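# Hang ball-filled shallow basket on stand peg by cord

## Task

Lift the shallow basket by its cord handle and hang it on the peg of the stand; the task counts only if all the balls are still inside the basket at the end.

## Robot and tools

Robot: two arms, left_arm and right_arm, each with a parallel two-finger gripper and a wrist camera. Fixed cameras are cam_high and cam_low; wrist cameras are cam_left_wrist and cam_right_wrist (all 672x504). A camera stand is bolted to the floor behind the arms.

Frames. The scene frame has its origin at table-top height midway between the nominal arm bases, +z up, +x out over the table, and left_arm on the +y side (not tied to image left/right). Actual bases: left_arm at (-0.033, +0.318, 0) m, right_arm at (-0.038, -0.373, 0) m, both nearly unrotated. Each arm reports its end_effector_position (metres) and end_effector_quat_wxyz in its own base frame; fixed cameras and the table use the scene frame. The gripper's fingers point along its +z, open and close along its y; the reported position is the point between the pads, roughly 1 cm behind the tips. Reported poses may be off by a few cm, more at long reach.

Row layout. Every commanded row has 14 numbers in [-1, 1]: dx, dy, dz, rx, ry, rz, opening for left_arm, then the same seven for right_arm. The first six per arm are an offset, not a pose: measured along that arm's current Hand target axes, from the Hand target as it stands when the action or move begins. 1.0 equals 0.6 m of translation or 180 degrees of rotation; rx, ry, rz form a single rotation vector. Opening is absolute: +1 fully open (0.094 m), -1 closed. To leave an arm where it is, send zeros for its six pose numbers and repeat its current opening (0 for opening is itself a command to half-open).

execute_actions(actions, cameras): actions is a list of actions; each action is a table of up to 15 rows, one row per 1/30 s step; a short table repeats its last row to fill 15 steps. All rows in one action count from the same starting Hand target, so repeating an offset in a later action moves further. Images appear only for an empty actions list or when cameras names them (["all"], a list of names, or [] for none). An empty list also reports the scene number and task.

move(target, speed, blend, opening_speed, grip_force, blocking, cameras): target is one 14-number row or a list of up to 15 rows, every row an offset from the same starting Hand targets. Grippers travel in straight lines, all paths finishing together, at least 0.5 s, cut off after 10 s. speed is m/s (0.002 to 2.9, default 0.25; rotation up to twice that in rad/s), one value or one per target. blend (m) rounds corners between listed targets; 0 means stop at each. opening_speed sets how fast openings change (per second on the -1..+1 scale, at least 0.2). grip_force is newtons per pad, 10 to 50, one value or one per arm; it persists, and lower values close slowly. blocking=false returns after about 0.5 s while the move continues. Paths ignore obstacles and the other arm; avoid sweeping near an arm's own base. The result adds a move: line such as done, off_target, moving, held or fault, plus limits (paced = pose clipped, held = steps withheld).

wait(seconds 0 to 10, cameras) lets time pass holding commands. stop(cameras) brakes a running move. zoom_image(camera, region [x0, y0, x1, y1] pixels, top-left origin, at most 504x504) enlarges part of the latest image. read_manual(section) gives licence texts only. finished_scene(scene) ends the current scene, taking its number; it cannot be undone, and the goal must hold without the robot.

Control behaviour. Each step, commanded orientation is limited to 40 degrees from the measured one. Hand target in results is the last commanded pose after clipping; grippers often rest a few cm short due to friction or load, which is not evidence of contact; a new action (even zeros) re-requests it, or send the missing distance. A blocked arm keeps pushing until moved away; command a target back past the gripper to release the press.

Readings. grip_measured is the opening on the command scale; empty it reads up to ~2.5 mm wide; on a hard part it reads somewhat below the part width. Squeeze rises about 1 N per 0.001 below first touch, then jumps to the force limit (50 to 64 N per pad at full). To release, command clearly above grip_measured; close slowly on fragile items. grip_effort_nm is gripper motor effort (negative closing), not pad force. Joint velocities "within noise" means at rest. Joint torques include the arm's weight and offsets; joints 1 to 3 wrap at ±28 N m. Action results list end_effector_position at some steps.

Hazards. Do not let anything fall from the table or be left off it; keep every ball in the basket, so tilt and accelerate gently. Avoid slams, fast hits on fixed or heavy objects, drops, releasing moving parts, and any contact or gripping between the two arms (can end the scene). Don't load the wrist camera cables. Loose objects may occasionally be nudged. Motor heat builds from holding loads, stretched arms or pushing unreachable poses: MOTOR HOT appears at 75 °C, at 90 °C the arm folds and idles, at 100 °C it collapses. Any arm stop wastes effort; move smoothly.

Each tool is called as name(argument=value, ...) on one line, values as JSON.

## Session

execute_actions(actions=[])

Scene clock: 0.00 s.
left_arm: end_effector_position=(+0.3724, -0.0071, +0.1504) grip_measured=+1.000 grip_effort_nm=n/a end_effector_quat_wxyz=(+0.698, +0.027, +0.716, +0.016) | right_arm: end_effector_position=(+0.3770, +0.0230, +0.1485) grip_measured=+1.000 grip_effort_nm=n/a end_effector_quat_wxyz=(+0.697, -0.043, +0.715, +0.045)
Joint positions: left_arm=[-0.029 1.528 0.182 1.32 -0.014 0.059 0.094] | right_arm=[-0.002 1.568 0.201 1.341 -0.127 0.003 0.094]
Joint velocities: within noise
Joint torques (N m): no reading
Heat: left arm: 42 °C; right arm: 35 °C.
Hand target: left_arm +0.3740, -0.0072, +0.1595; +0.708, +0.026, +0.706, +0.016 | right_arm +0.3783, +0.0230, +0.1552; +0.704, -0.043, +0.708, +0.045
Tool commands: left_gripper/opening=+1.0 right_gripper/opening=+1.0

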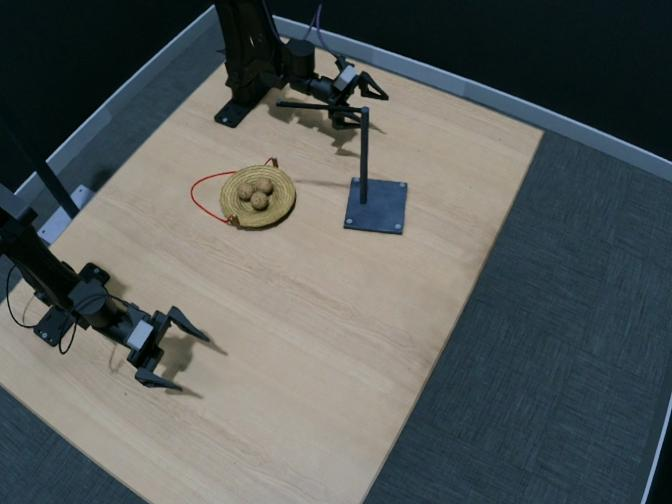

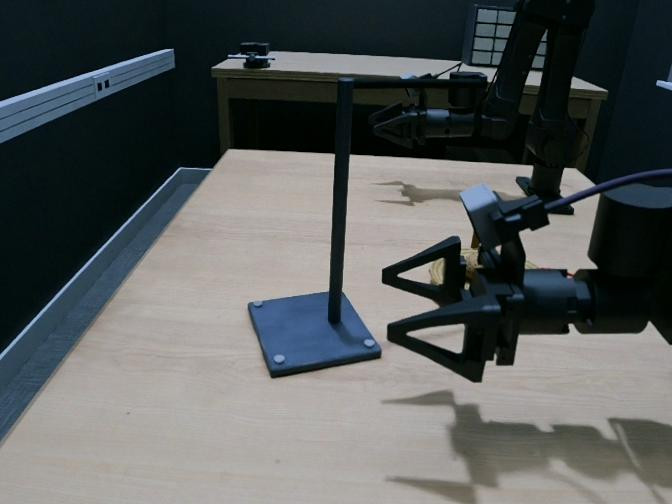

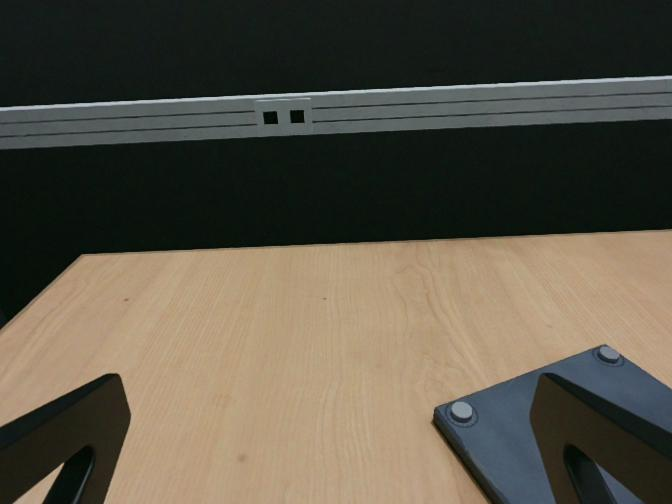

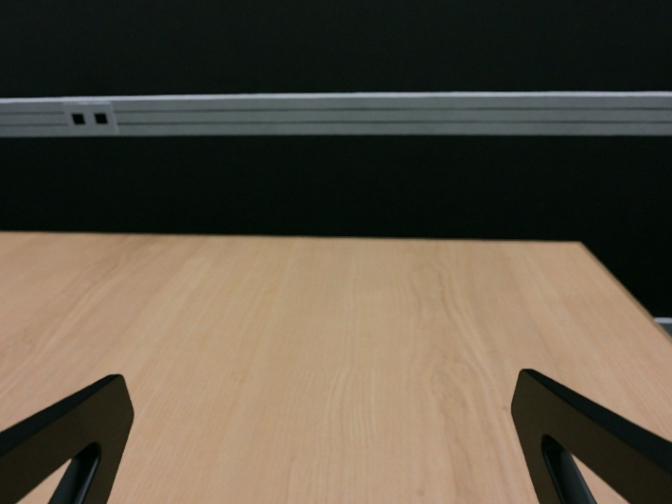

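move(target=[0,0,0,0,0,0,1,-0.292,0.5,-0.233,0,0.333,0,1], cameras=["all"])

Scene clock: 14.90 s.
left_arm: end_effector_position=(+0.3724, -0.0071, +0.1504) grip_measured=+1.000 grip_effort_nm=0.01 end_effector_quat_wxyz=(+0.698, +0.027, +0.716, +0.016) | right_arm: end_effector_position=(+0.2028, +0.3034, +0.3264) grip_measured=+1.000 grip_effort_nm=-0.01 end_effector_quat_wxyz=(+0.298, -0.081, +0.948, +0.080)
Joint positions: left_arm=[-0.029 1.528 0.182 1.32 -0.014 0.059 0.094] | right_arm=[1.199 1.717 2.144 -1.553 0.457 0.922 0.094]
Joint torques (N m): left_arm=[-0.01 -3.92 5.22 1.76 0.02 -0.01] | right_arm=[0.08 -6.91 8.51 0.62 0.29 0.09]
Heat: left arm: 42 °C; right arm: 38 °C.
Hand target: left_arm +0.3740, -0.0072, +0.1595; +0.708, +0.026, +0.706, +0.016 | right_arm +0.2034, +0.3029, +0.3318; +0.256, -0.060, +0.965, +0.017
Off the commanded pose: left_arm 0.009 m, 2 deg | right_arm 0.005 m, 9 deg.
joint sent to its limit (right arm) — joint 4 (wrist pitch), lower limit. The joint targets are off in orientation, not in position.
move: off_target (right_arm)

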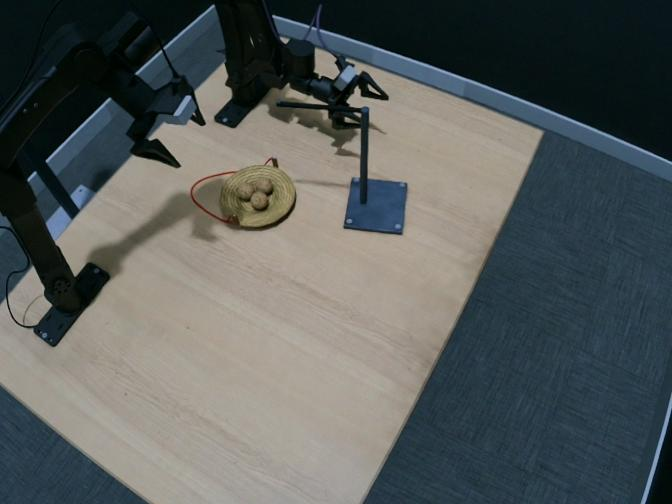

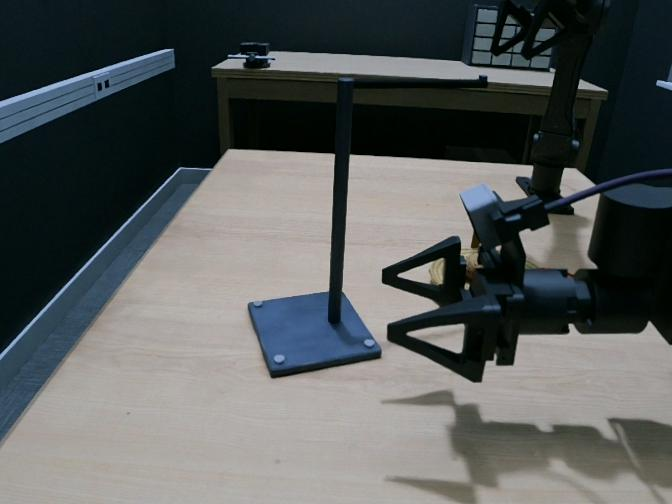

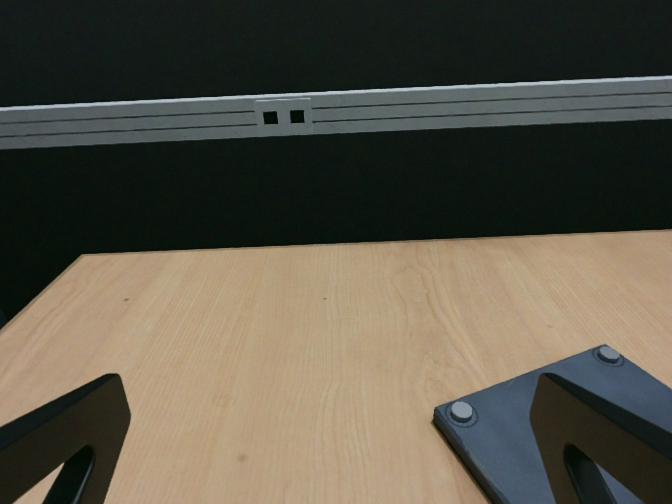

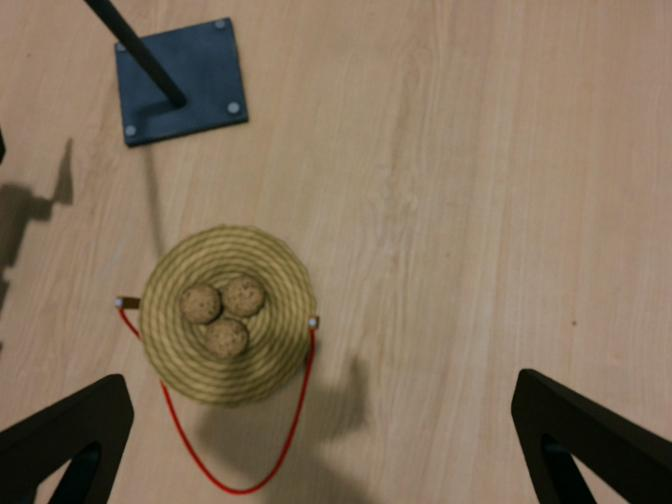

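move(target=[-0.1,0.05,-0.25,0,0,0,1,0,-0.25,0,0,-0.417,0,1], cameras=["all"])

Scene clock: 29.73 s.
left_arm: end_effector_position=(+0.2309, +0.0240, +0.2036) grip_measured=+1.000 grip_effort_nm=0.01 end_effector_quat_wxyz=(+0.688, +0.018, +0.725, +0.002) | right_arm: end_effector_position=(+0.2219, +0.1544, +0.3322) grip_measured=+1.000 grip_effort_nm=-0.01 end_effector_quat_wxyz=(+0.787, -0.035, +0.613, +0.050)
Joint positions: left_arm=[0.484 -0.004 0.163 -0.227 0.504 0.057 0.094] | right_arm=[1.217 0.786 0.34 0.952 1.041 -0.44 0.094]
Joint torques (N m): left_arm=[0.58 1.58 9.87 1.58 0.16 0.08] | right_arm=[-0.62 -0.34 5.94 1.19 -0.36 -0.1]
Heat: left arm: 43 °C; right arm: 37 °C.
Hand target: left_arm +0.2243, +0.0214, +0.2207; +0.708, +0.026, +0.706, +0.016 | right_arm +0.2220, +0.1541, +0.3315; +0.791, -0.037, +0.609, +0.050
Off the commanded pose: left_arm 0.019 m, 4 deg | right_arm 0.001 m, 1 deg.
joint sent to its limit (left arm) — joint 2 (shoulder), lower limit. The joint targets still meet the commanded pose.
move: off_target (left_arm)

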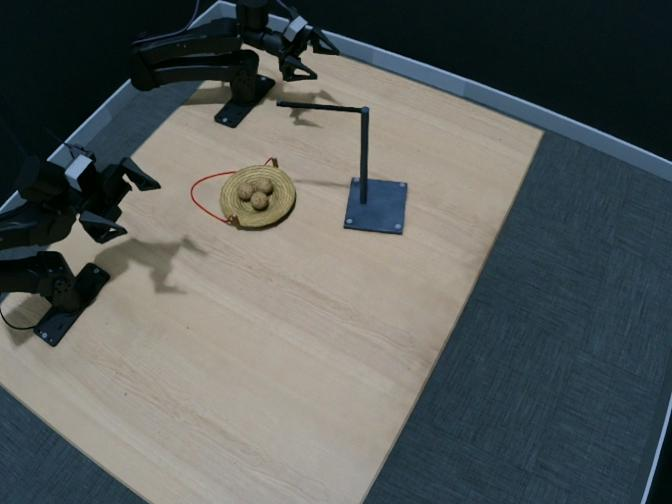

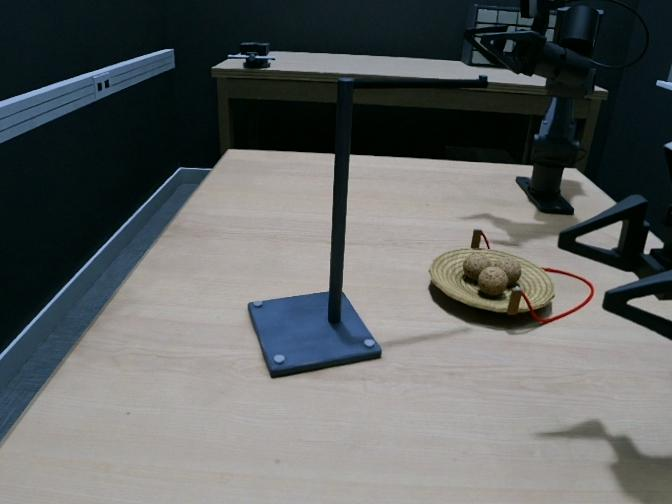

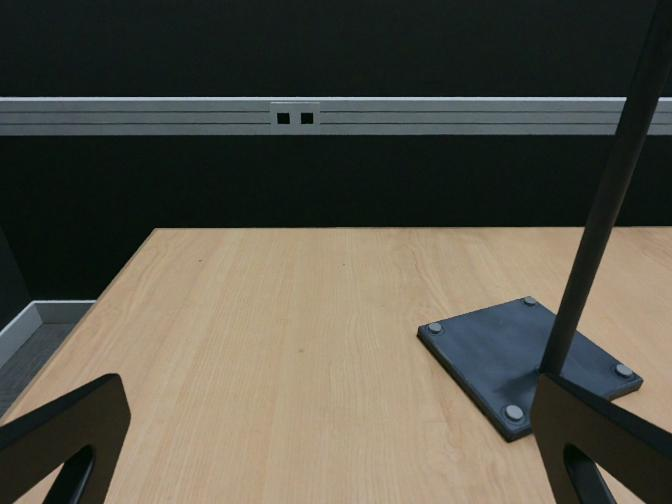

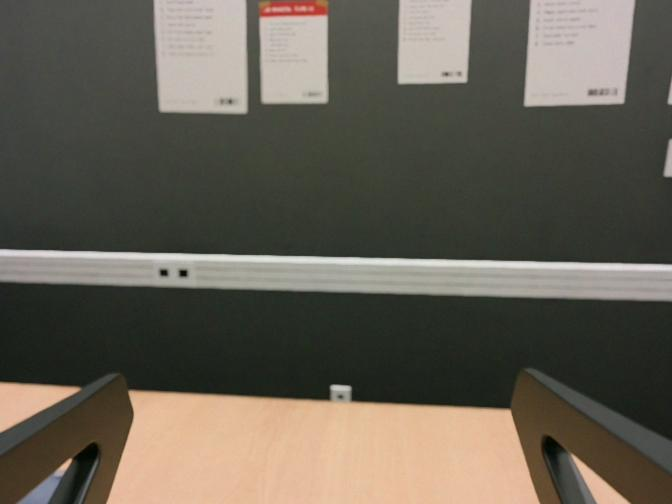

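move(target=[0,0,0,0,0,0,1,0,-0.15,-0.03,-0.22,0.07,0.06,1], cameras=["cam_right_wrist"])

Scene clock: 35.27 s.
left_arm: end_effector_position=(+0.2307, +0.0239, +0.2031) grip_measured=+1.000 grip_effort_nm=0.00 end_effector_quat_wxyz=(+0.687, +0.018, +0.726, +0.001) | right_arm: end_effector_position=(+0.2159, +0.0616, +0.3285) grip_measured=+1.000 grip_effort_nm=-0.01 end_effector_quat_wxyz=(+0.650, -0.248, +0.646, +0.314)
Joint positions: left_arm=[0.489 -0.004 0.163 -0.229 0.512 0.057 0.094] | right_arm=[-0.655 0.586 0.464 0.514 -1.462 0.473 0.094]
Joint torques (N m): left_arm=[0.57 1.58 9.98 1.58 0.15 0.09] | right_arm=[0.83 1.37 6.27 1.07 0.19 0.09]
Heat: left arm: 43 °C; right arm: 37 °C.
Hand target: left_arm +0.2243, +0.0213, +0.2207; +0.708, +0.026, +0.706, +0.016 | right_arm +0.2159, +0.0627, +0.3265; +0.653, -0.251, +0.638, +0.321
Off the commanded pose: left_arm 0.019 m, 4 deg | right_arm 0.002 m, 1 deg.
joint sent to its limit (left arm) — joint 2 (shoulder), lower limit. The joint targets still meet the commanded pose.
move: off_target (left_arm)
Images, in order (width x height): cam_right_wrist 672x504.

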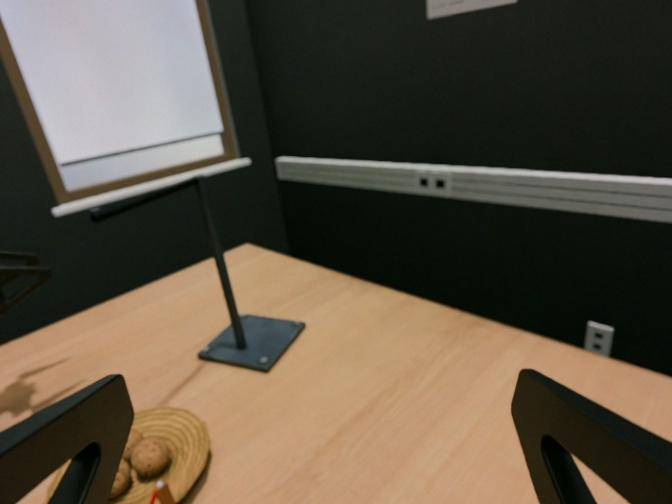

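move(target=[0.034,-0.542,-0.281,0.368,0.389,0.343,0.2,0,0,0,0,0,0,1], cameras=["all"])

Scene clock: 59.83 s.
left_arm: end_effector_position=(+0.0539, -0.2962, +0.1745) grip_measured=+0.201 grip_effort_nm=-0.07 end_effector_quat_wxyz=(-0.001, +0.666, +0.746, +0.007) | right_arm: end_effector_position=(+0.2159, +0.0616, +0.3286) grip_measured=+1.000 grip_effort_nm=-0.01 end_effector_quat_wxyz=(+0.650, -0.248, +0.646, +0.314)
Joint positions: left_arm=[-1.4 1.707 1.646 -1.521 -0.009 0.057 0.056] | right_arm=[-0.655 0.586 0.464 0.515 -1.462 0.473 0.094]
Joint torques (N m): left_arm=[-0.53 -5.5 8.38 -0.03 0.12 0.07] | right_arm=[0.7 1.14 6.23 0.96 0.24 -0.06]
Heat: left arm: 44 °C; right arm: 37 °C.
Hand target: left_arm +0.0511, -0.2995, +0.1807; +0.000, +0.671, +0.742, +0.000 | right_arm +0.2158, +0.0630, +0.3265; +0.649, -0.250, +0.645, +0.316 (not the last commanded pose)
Off the commanded pose: left_arm 0.008 m, 1 deg | right_arm 0.002 m, 1 deg.
move: done

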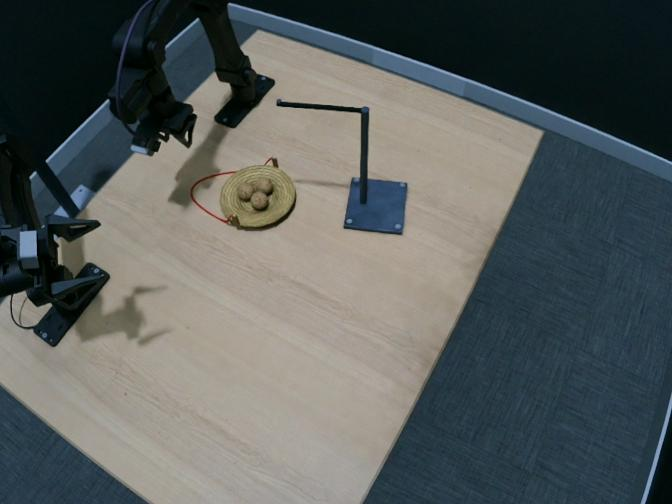

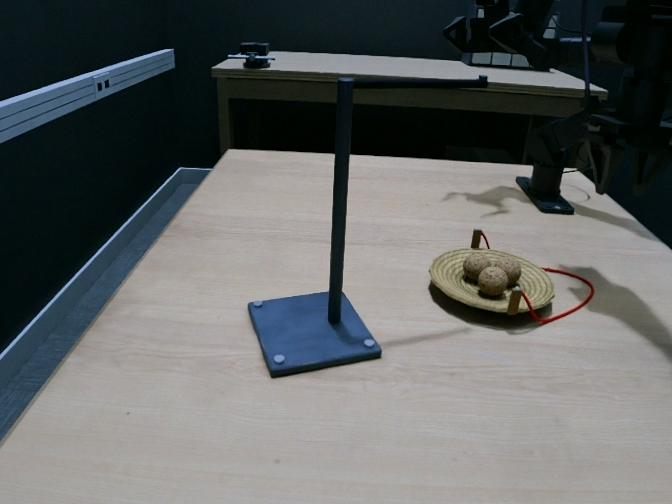

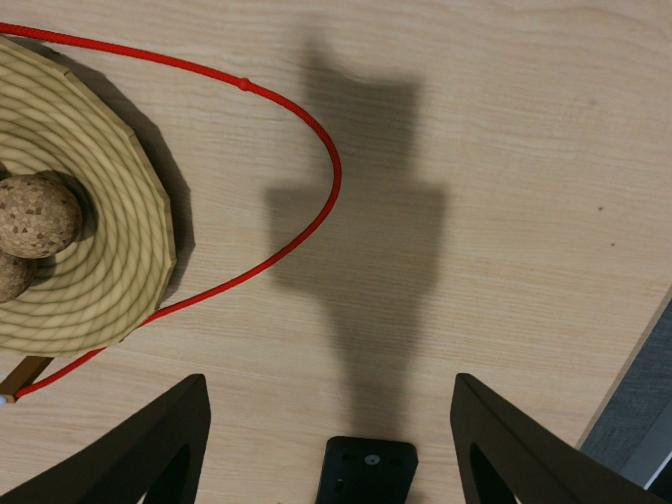

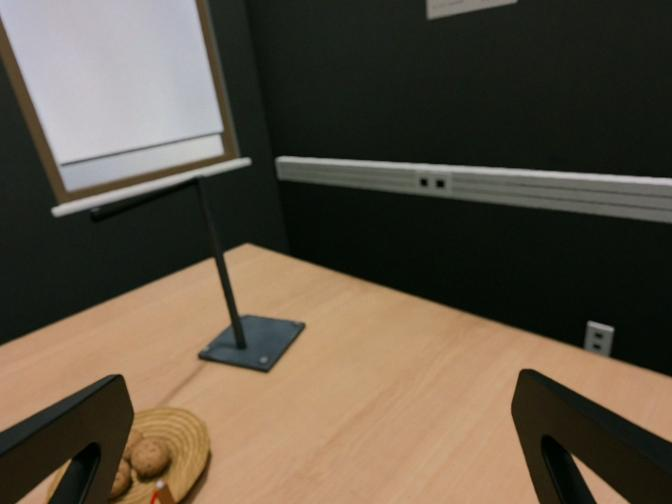

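move(target=[-0.0216,-0.002,0.225,0,0,0,0.0,0,0,0,0,0,0,1], speed=0.15, cameras=["cam_low","cam_left_wrist"])

Scene clock: 66.27 s.
left_arm: end_effector_position=(+0.0539, -0.3080, +0.0466) grip_measured=+0.001 grip_effort_nm=-0.07 end_effector_quat_wxyz=(-0.003, +0.668, +0.744, +0.008) | right_arm: end_effector_position=(+0.2159, +0.0616, +0.3286) grip_measured=+1.000 grip_effort_nm=-0.02 end_effector_quat_wxyz=(+0.650, -0.248, +0.646, +0.314)
Joint positions: left_arm=[-1.406 1.789 1.229 -1.026 -0.008 0.057 0.047] | right_arm=[-0.655 0.586 0.464 0.515 -1.462 0.473 0.094]
Joint torques (N m): left_arm=[-0.59 -6.11 5.55 0.26 0.11 0] | right_arm=[0.68 1.2 6.46 0.94 0.22 -0.01]
Heat: left arm: 44 °C; right arm: 37 °C.
Hand target: left_arm +0.0511, -0.3127, +0.0458; +0.000, +0.670, +0.742, +0.000 | right_arm +0.2158, +0.0630, +0.3265; +0.649, -0.250, +0.645, +0.316
Off the commanded pose: left_arm 0.005 m, 1 deg | right_arm 0.002 m, 0 deg.
move: done
Images, in order (width x height): cam_low 672x504, cam_left_wrist 672x504.

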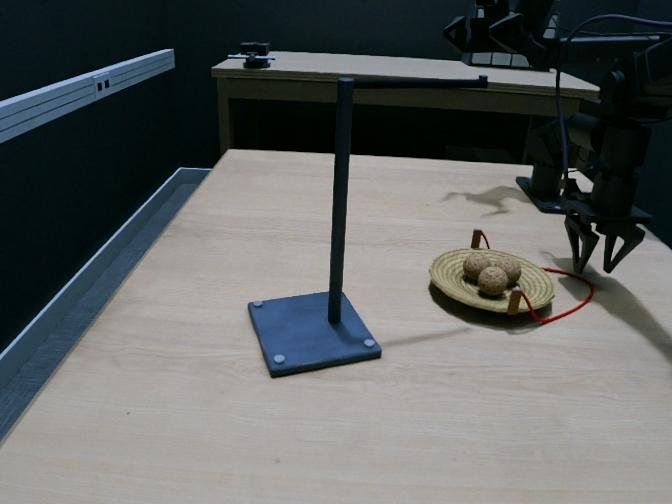

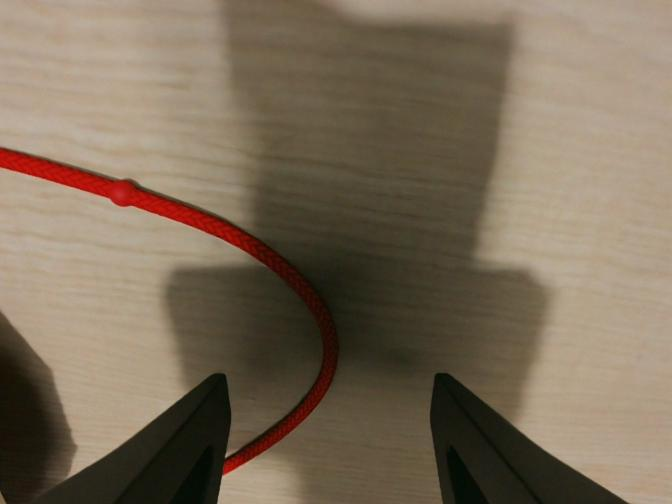

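move(target=[0.0427,0.0093,0.055,0,0,0,-0.2,0,0,0,0,0,0,1], speed=0.08, cameras=["cam_low","cam_left_wrist"])

Scene clock: 83.80 s.
left_arm: end_effector_position=(+0.0532, -0.2909, +0.0246) grip_measured=-0.199 grip_effort_nm=-0.06 end_effector_quat_wxyz=(+0.005, +0.668, +0.744, -0.004) | right_arm: end_effector_position=(+0.2159, +0.0616, +0.3286) grip_measured=+1.000 grip_effort_nm=-0.01 end_effector_quat_wxyz=(+0.650, -0.248, +0.646, +0.314)
Joint positions: left_arm=[-1.393 1.734 1.069 -0.893 0.001 0.07 0.038] | right_arm=[-0.655 0.586 0.464 0.515 -1.462 0.473 0.094]
Joint torques (N m): left_arm=[0.51 -4.63 2.63 0.5 0.01 0.11] | right_arm=[0.88 1.22 6.35 0.93 0.19 0.02]
Heat: left arm: 43 °C; right arm: 36 °C.
Hand target: left_arm +0.0542, -0.2868, +0.0128; +0.000, +0.671, +0.742, -0.001 | right_arm +0.2158, +0.0630, +0.3265; +0.649, -0.250, +0.645, +0.316
Off the commanded pose: left_arm 0.013 m, 1 deg | right_arm 0.002 m, 0 deg.
move: off_target (left_arm)
Images, in order (width x height): cam_low 672x504, cam_left_wrist 672x504.

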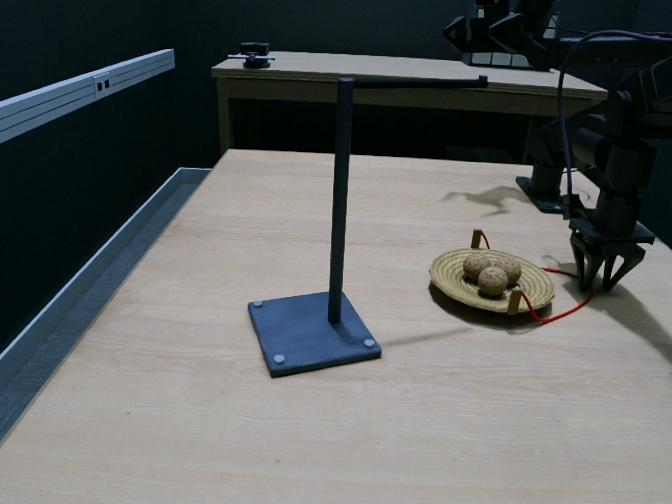

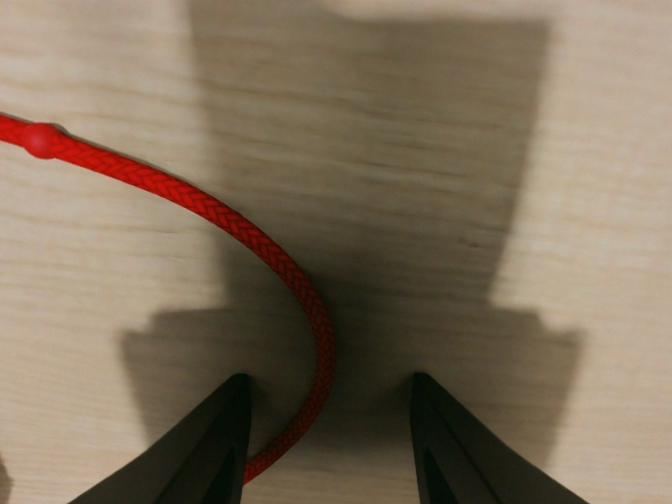

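move(target=[0.008,0,0.005,0,0,0,-0.2,0,0,0,0,0,0,1], speed=0.05, cameras=["cam_left_wrist"])

zoom_image(camera="cam_left_wrist", region=[180, 250, 500, 504])

Scene clock: 87.87 s.
left_arm: end_effector_position=(+0.0530, -0.2903, +0.0244) grip_measured=-0.199 grip_effort_nm=-0.06 end_effector_quat_wxyz=(+0.012, +0.669, +0.744, -0.010) | right_arm: end_effector_position=(+0.2159, +0.0616, +0.3286) grip_measured=+1.000 grip_effort_nm=-0.01 end_effector_quat_wxyz=(+0.650, -0.248, +0.646, +0.314)
Joint positions: left_arm=[-1.393 1.716 1.046 -0.87 0.001 0.072 0.038] | right_arm=[-0.655 0.586 0.464 0.515 -1.462 0.473 0.094]
Joint torques (N m): left_arm=[0.61 -4.11 2.26 0.45 0 0.11] | right_arm=[0.68 1.13 6.31 0.96 0.19 0.04]
Heat: left arm: 43 °C; right arm: 36 °C.
Hand target: left_arm +0.0537, -0.2820, +0.0098; +0.000, +0.671, +0.742, +0.000 | right_arm +0.2158, +0.0630, +0.3265; +0.649, -0.250, +0.645, +0.316
Off the commanded pose: left_arm 0.017 m, 2 deg | right_arm 0.002 m, 0 deg.
move: off_target (left_arm)
Images, in order (width x height): cam_left_wrist 672x504.

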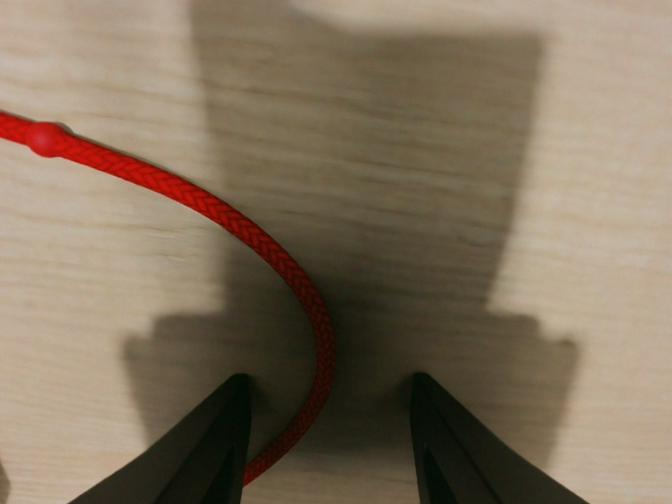

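Scaled by 1.575.

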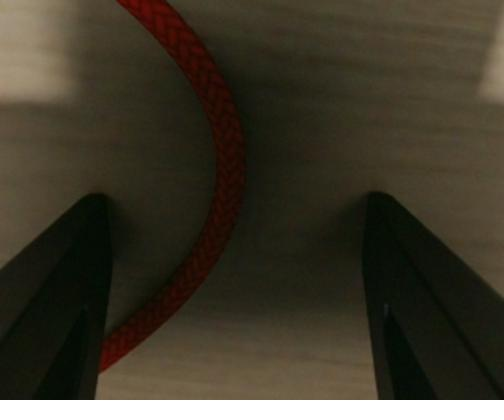

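move(target=[[0,0,-0.025,0,0,0,-0.2,0,0,0,0,0,0,1],[0,0,-0.025,0,0,0,-1,0,0,0,0,0,0,1]], speed=0.05, cameras=["cam_low","cam_left_wrist"])

Scene clock: 93.40 s.
left_arm: end_effector_position=(+0.0524, -0.2881, +0.0248) grip_measured=-0.975 grip_effort_nm=-1.00 end_effector_quat_wxyz=(+0.008, +0.670, +0.742, -0.008) | right_arm: end_effector_position=(+0.2159, +0.0616, +0.3286) grip_measured=+1.000 grip_effort_nm=-0.01 end_effector_quat_wxyz=(+0.650, -0.248, +0.646, +0.314)
Joint positions: left_arm=[-1.393 1.714 1.046 -0.88 0.002 0.076 0.001] | right_arm=[-0.655 0.586 0.464 0.515 -1.462 0.473 0.094]
Joint torques (N m): left_arm=[0.62 -5.63 5.35 -0.05 0 0.07] | right_arm=[0.64 1.17 6.53 0.93 0.2 -0.01]
Heat: left arm: 42 °C; right arm: 36 °C.
Hand target: left_arm +0.0537, -0.2819, +0.0248; +0.000, +0.670, +0.742, +0.000 | right_arm +0.2158, +0.0630, +0.3265; +0.649, -0.250, +0.645, +0.316
Off the commanded pose: left_arm 0.006 m, 1 deg | right_arm 0.002 m, 0 deg.
move: done
Images, in order (width x height): cam_low 672x504, cam_left_wrist 672x504.

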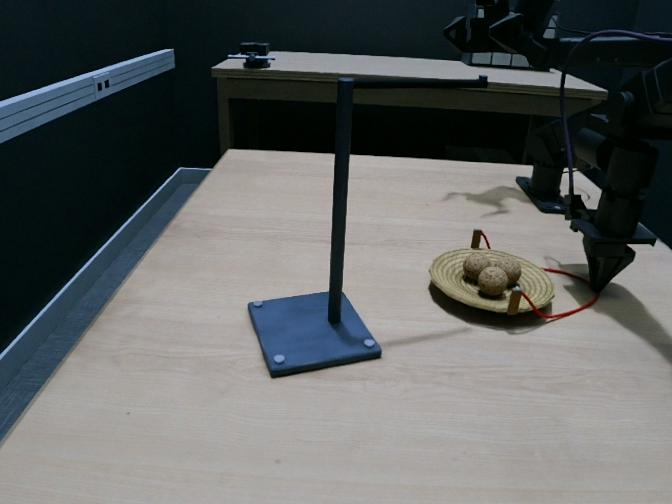

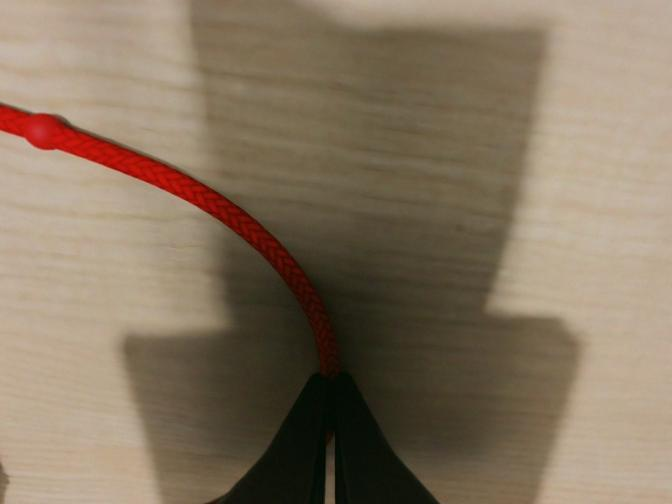

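move(target=[[0.037,0.138,-0.183,0,0,0,-1,0,0,0,0,0,0,1],[0.05,0.248,-0.283,0,0,0,-1,0,0,0,0,0,0,1]], speed=0.1, blend=[0.03,0], cameras=["cam_high","cam_low","cam_left_wrist","cam_right_wrist"])

Scene clock: 99.23 s.
left_arm: end_effector_position=(+0.1967, -0.2362, +0.1888) grip_measured=-0.977 grip_effort_nm=-1.02 end_effector_quat_wxyz=(+0.011, +0.668, +0.744, -0.004) | right_arm: end_effector_position=(+0.2159, +0.0616, +0.3286) grip_measured=+1.000 grip_effort_nm=-0.01 end_effector_quat_wxyz=(+0.650, -0.248, +0.646, +0.314)
Joint positions: left_arm=[-0.877 1.71 1.708 -1.545 0.004 0.585 0.001] | right_arm=[-0.655 0.586 0.464 0.515 -1.462 0.473 0.094]
Joint torques (N m): left_arm=[0.14 -5.48 8.1 0.02 -0.02 0.07] | right_arm=[0.66 1.35 6.22 0.96 0.23 -0.01]
Heat: left arm: 43 °C; right arm: 36 °C.
Hand target: left_arm +0.1987, -0.2369, +0.1945; +0.001, +0.670, +0.742, -0.001 | right_arm +0.2158, +0.0630, +0.3265; +0.649, -0.250, +0.645, +0.316
Off the commanded pose: left_arm 0.006 m, 1 deg | right_arm 0.002 m, 0 deg.
joint sent to its limit (left arm) — joint 4 (wrist pitch), lower limit. The joint targets still meet the commanded pose.
move: done

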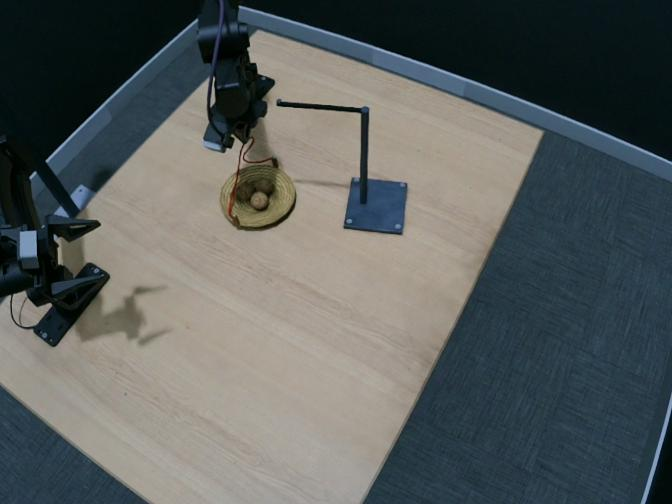

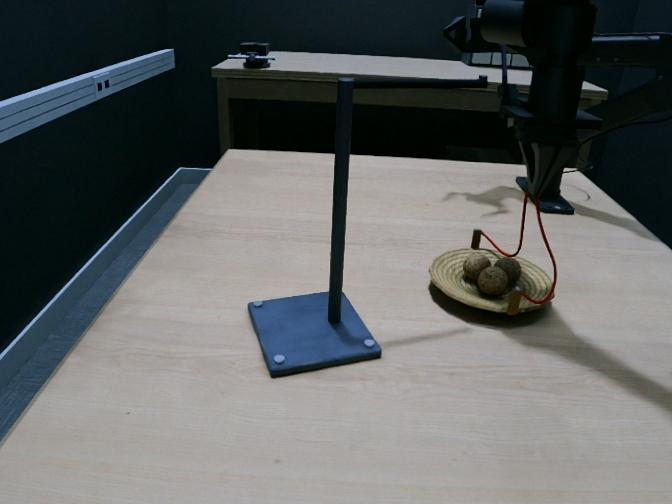

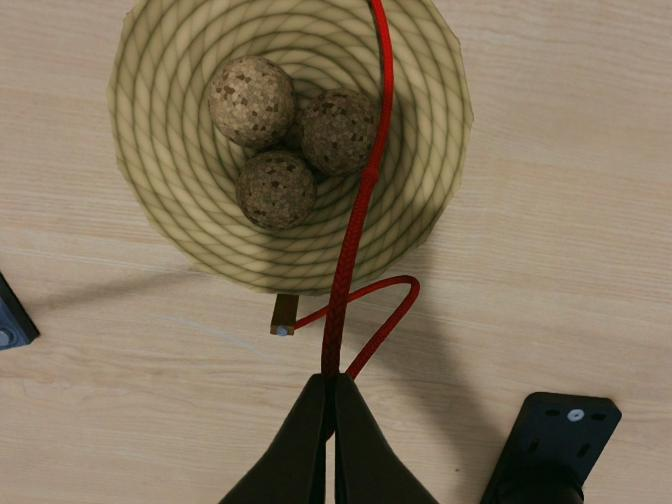

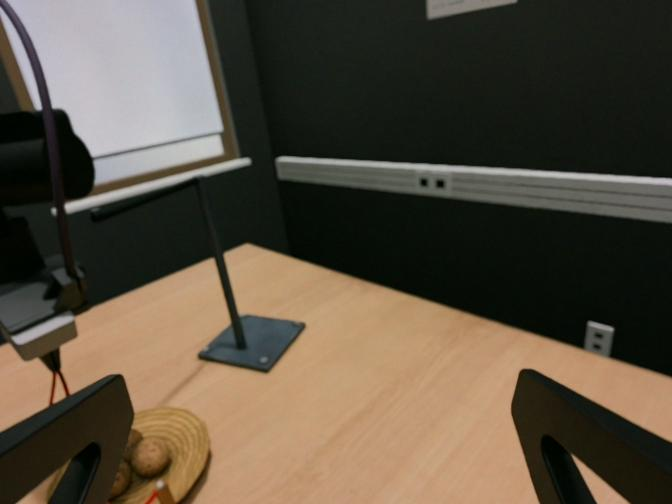

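move(target=[-0.058,0.042,-0.055,0,0,0,-1,0,0,0,0,0,0,1], speed=0.06, cameras=["cam_high","cam_low","cam_left_wrist"])

Scene clock: 106.20 s.
left_arm: end_effector_position=(+0.2233, -0.2682, +0.2224) grip_measured=-0.977 grip_effort_nm=-1.02 end_effector_quat_wxyz=(+0.078, +0.667, +0.741, -0.014) | right_arm: end_effector_position=(+0.2159, +0.0616, +0.3286) grip_measured=+1.000 grip_effort_nm=-0.01 end_effector_quat_wxyz=(+0.650, -0.248, +0.646, +0.314)
Joint positions: left_arm=[-0.877 1.781 1.919 -1.55 0.004 0.589 0.001] | right_arm=[-0.655 0.586 0.464 0.515 -1.462 0.473 0.094]
Joint torques (N m): left_arm=[0.58 -5.75 8.27 0.3 -0.01 0.09] | right_arm=[0.62 1.13 6.3 0.97 0.25 0.01]
Heat: left arm: 43 °C; right arm: 36 °C.
Hand target: left_arm +0.2273, -0.2689, +0.2275; +0.000, +0.670, +0.742, -0.001 | right_arm +0.2158, +0.0630, +0.3265; +0.649, -0.250, +0.645, +0.316
Off the commanded pose: left_arm 0.007 m, 9 deg | right_arm 0.002 m, 0 deg.
joint sent to its limit (left arm) — joint 4 (wrist pitch), lower limit. The joint targets are off in orientation, not in position.
move: off_target (left_arm)
Images, in order (width x height): cam_high 672x504, cam_low 672x504, cam_left_wrist 672x504.

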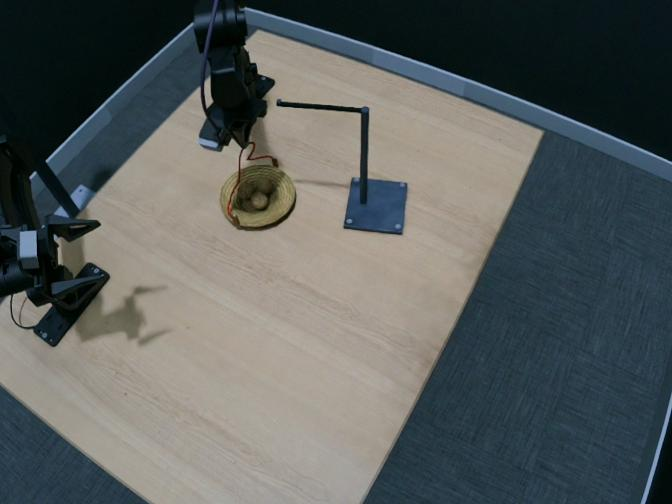

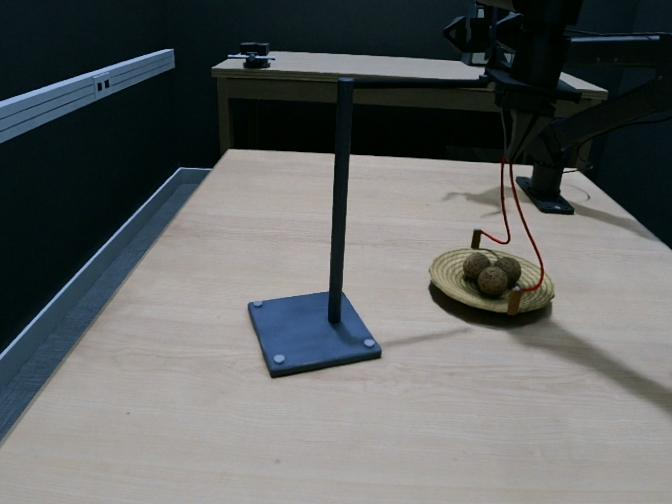

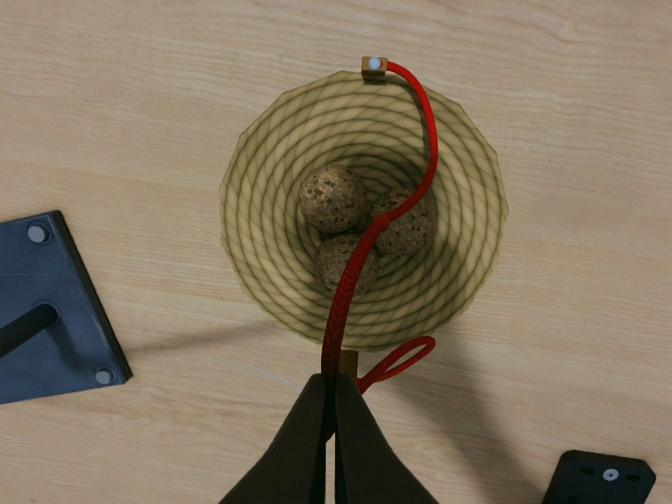

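move(target=[0,0,-0.06,0,0,0,-1,0,0,0,0,0,0,1], speed=0.03, cameras=["cam_low","cam_left_wrist"])

Scene clock: 116.20 s.
left_arm: end_effector_position=(+0.2272, -0.2729, +0.2426) grip_measured=-0.977 grip_effort_nm=-1.02 end_effector_quat_wxyz=(+0.112, +0.665, +0.738, -0.018) | right_arm: end_effector_position=(+0.2159, +0.0616, +0.3286) grip_measured=+1.000 grip_effort_nm=-0.01 end_effector_quat_wxyz=(+0.650, -0.248, +0.646, +0.314)
Joint positions: left_arm=[-0.877 1.766 1.973 -1.55 0.004 0.59 0.001] | right_arm=[-0.655 0.586 0.464 0.515 -1.462 0.473 0.094]
Joint torques (N m): left_arm=[0.55 -8.92 8.24 0.42 -0.01 0.07] | right_arm=[0.75 1.06 6.28 0.95 0.21 -0.02]
Heat: left arm: 43 °C; right arm: 36 °C.
Hand target: left_arm +0.2273, -0.2688, +0.2635; +0.000, +0.671, +0.742, +0.000 | right_arm +0.2158, +0.0630, +0.3265; +0.649, -0.250, +0.645, +0.316
Off the commanded pose: left_arm 0.021 m, 13 deg | right_arm 0.002 m, 0 deg.
joint sent to its limit (left arm) — joint 4 (wrist pitch), lower limit. The joint targets are off in orientation, not in position.
move: off_target (left_arm)
Images, in order (width x height): cam_low 672x504, cam_left_wrist 672x504.

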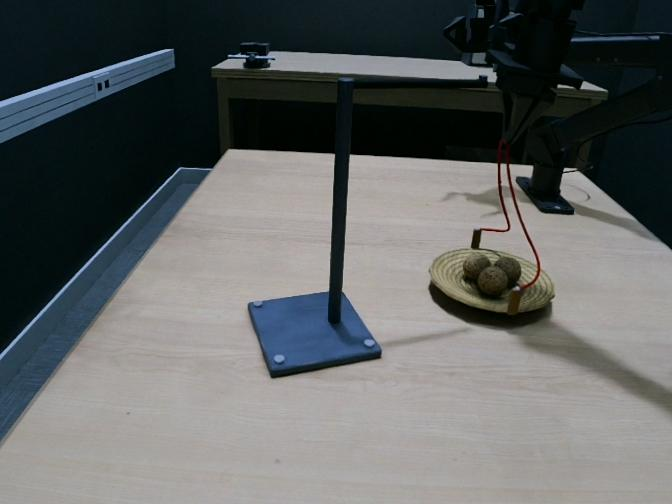

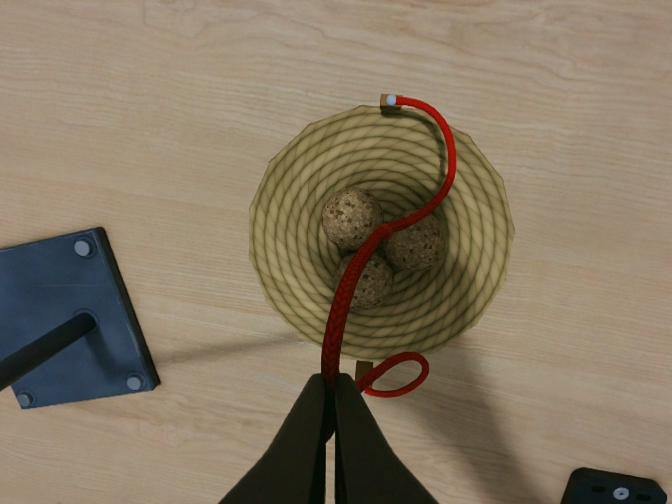

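move(target=[0.0,0,-0.045,0,-0.139,0,-1,0,0,0,0,0,0,1], speed=0.03, cameras=["cam_low","cam_left_wrist"])

Scene clock: 122.60 s.
left_arm: end_effector_position=(+0.2314, -0.2705, +0.2693) grip_measured=-0.977 grip_effort_nm=-1.03 end_effector_quat_wxyz=(+0.141, +0.651, +0.733, -0.137) | right_arm: end_effector_position=(+0.2159, +0.0616, +0.3286) grip_measured=+1.000 grip_effort_nm=-0.01 end_effector_quat_wxyz=(+0.650, -0.248, +0.646, +0.314)
Joint positions: left_arm=[-0.73 1.734 2.007 -1.551 0.271 0.683 0.001] | right_arm=[-0.655 0.586 0.464 0.515 -1.462 0.473 0.094]
Joint torques (N m): left_arm=[0.53 -8.46 8.27 0.53 0.41 0.08] | right_arm=[0.69 1.17 6.16 0.95 0.19 -0.03]
Heat: left arm: 43 °C; right arm: 36 °C.
Hand target: left_arm +0.2273, -0.2689, +0.2906; +0.161, +0.655, +0.724, -0.146 | right_arm +0.2158, +0.0630, +0.3265; +0.649, -0.250, +0.645, +0.316
Off the commanded pose: left_arm 0.022 m, 3 deg | right_arm 0.002 m, 0 deg.
joint sent to its limit (left arm) — joint 4 (wrist pitch), lower limit. The joint targets still meet the commanded pose.
move: off_target (left_arm)
Images, in order (width x height): cam_low 672x504, cam_left_wrist 672x504.

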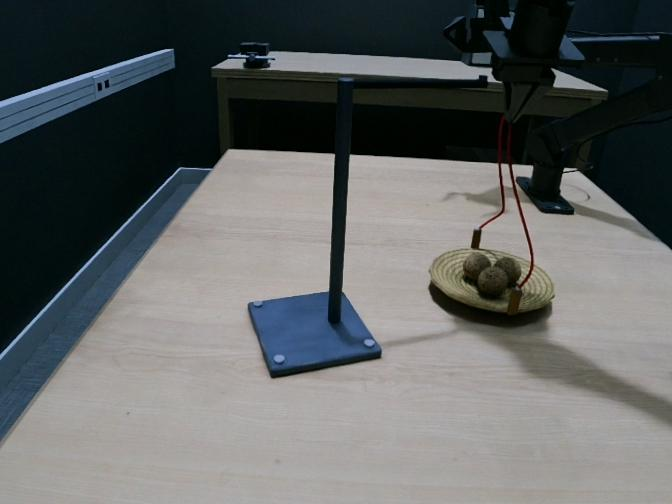

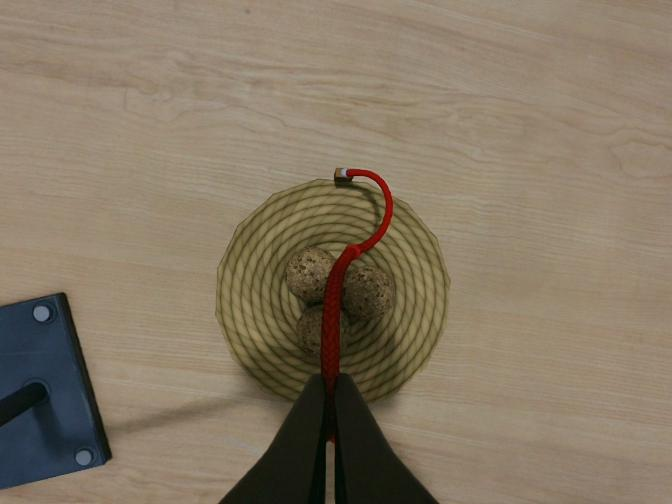

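move(target=[-0.021,0,-0.045,0,0,0,-1,0,0,0,0,0,0,1], speed=0.03, cameras=["cam_low","cam_left_wrist"])

Scene clock: 129.23 s.
left_arm: end_effector_position=(+0.2310, -0.2705, +0.2942) grip_measured=-0.977 grip_effort_nm=-1.03 end_effector_quat_wxyz=(+0.176, +0.647, +0.729, -0.139) | right_arm: end_effector_position=(+0.2159, +0.0616, +0.3286) grip_measured=+1.000 grip_effort_nm=-0.01 end_effector_quat_wxyz=(+0.650, -0.248, +0.646, +0.314)
Joint positions: left_arm=[-0.73 1.711 2.068 -1.562 0.272 0.672 0.001] | right_arm=[-0.655 0.586 0.464 0.515 -1.462 0.473 0.094]
Joint torques (N m): left_arm=[0.65 -8.65 8.53 0.74 0.43 -0.03] | right_arm=[0.91 1.2 6.31 0.91 0.21 -0.02]
Heat: left arm: 44 °C; right arm: 36 °C.
Hand target: left_arm +0.2272, -0.2688, +0.3203; +0.161, +0.655, +0.724, -0.146 | right_arm +0.2158, +0.0630, +0.3265; +0.649, -0.250, +0.645, +0.316
Off the commanded pose: left_arm 0.027 m, 2 deg | right_arm 0.002 m, 0 deg.
joint read past its limit (left arm) — joint 4 (wrist pitch), lower limit.
joint sent to its limit (left arm) — joint 4 (wrist pitch), lower limit. The joint targets are off in orientation, not in position.
move: off_target (left_arm)
Images, in order (width x height): cam_low 672x504, cam_left_wrist 672x504.

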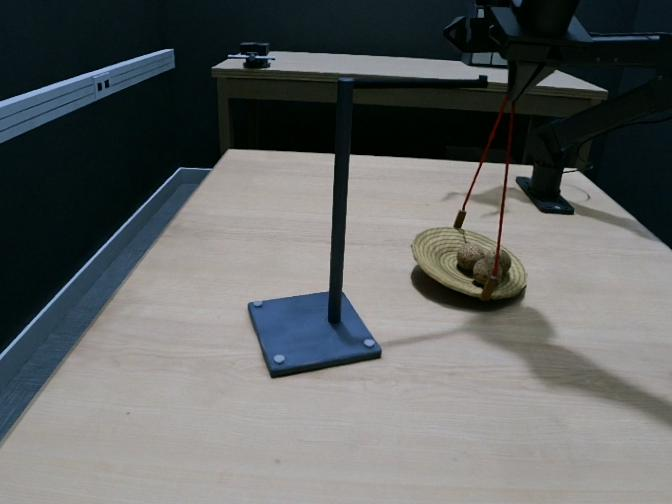

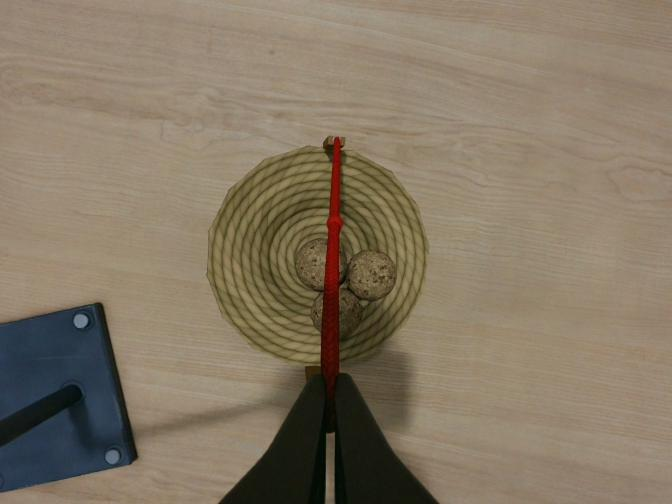

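zoom_image(camera="cam_low", region=[380, 60, 580, 340])

Scaled by 1.800.

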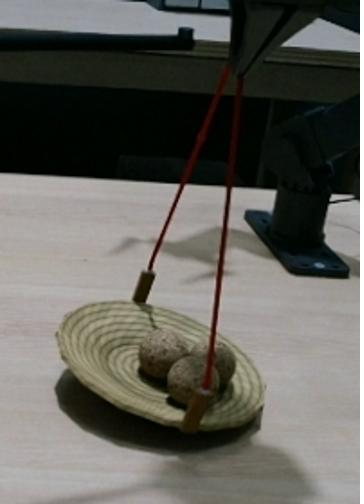

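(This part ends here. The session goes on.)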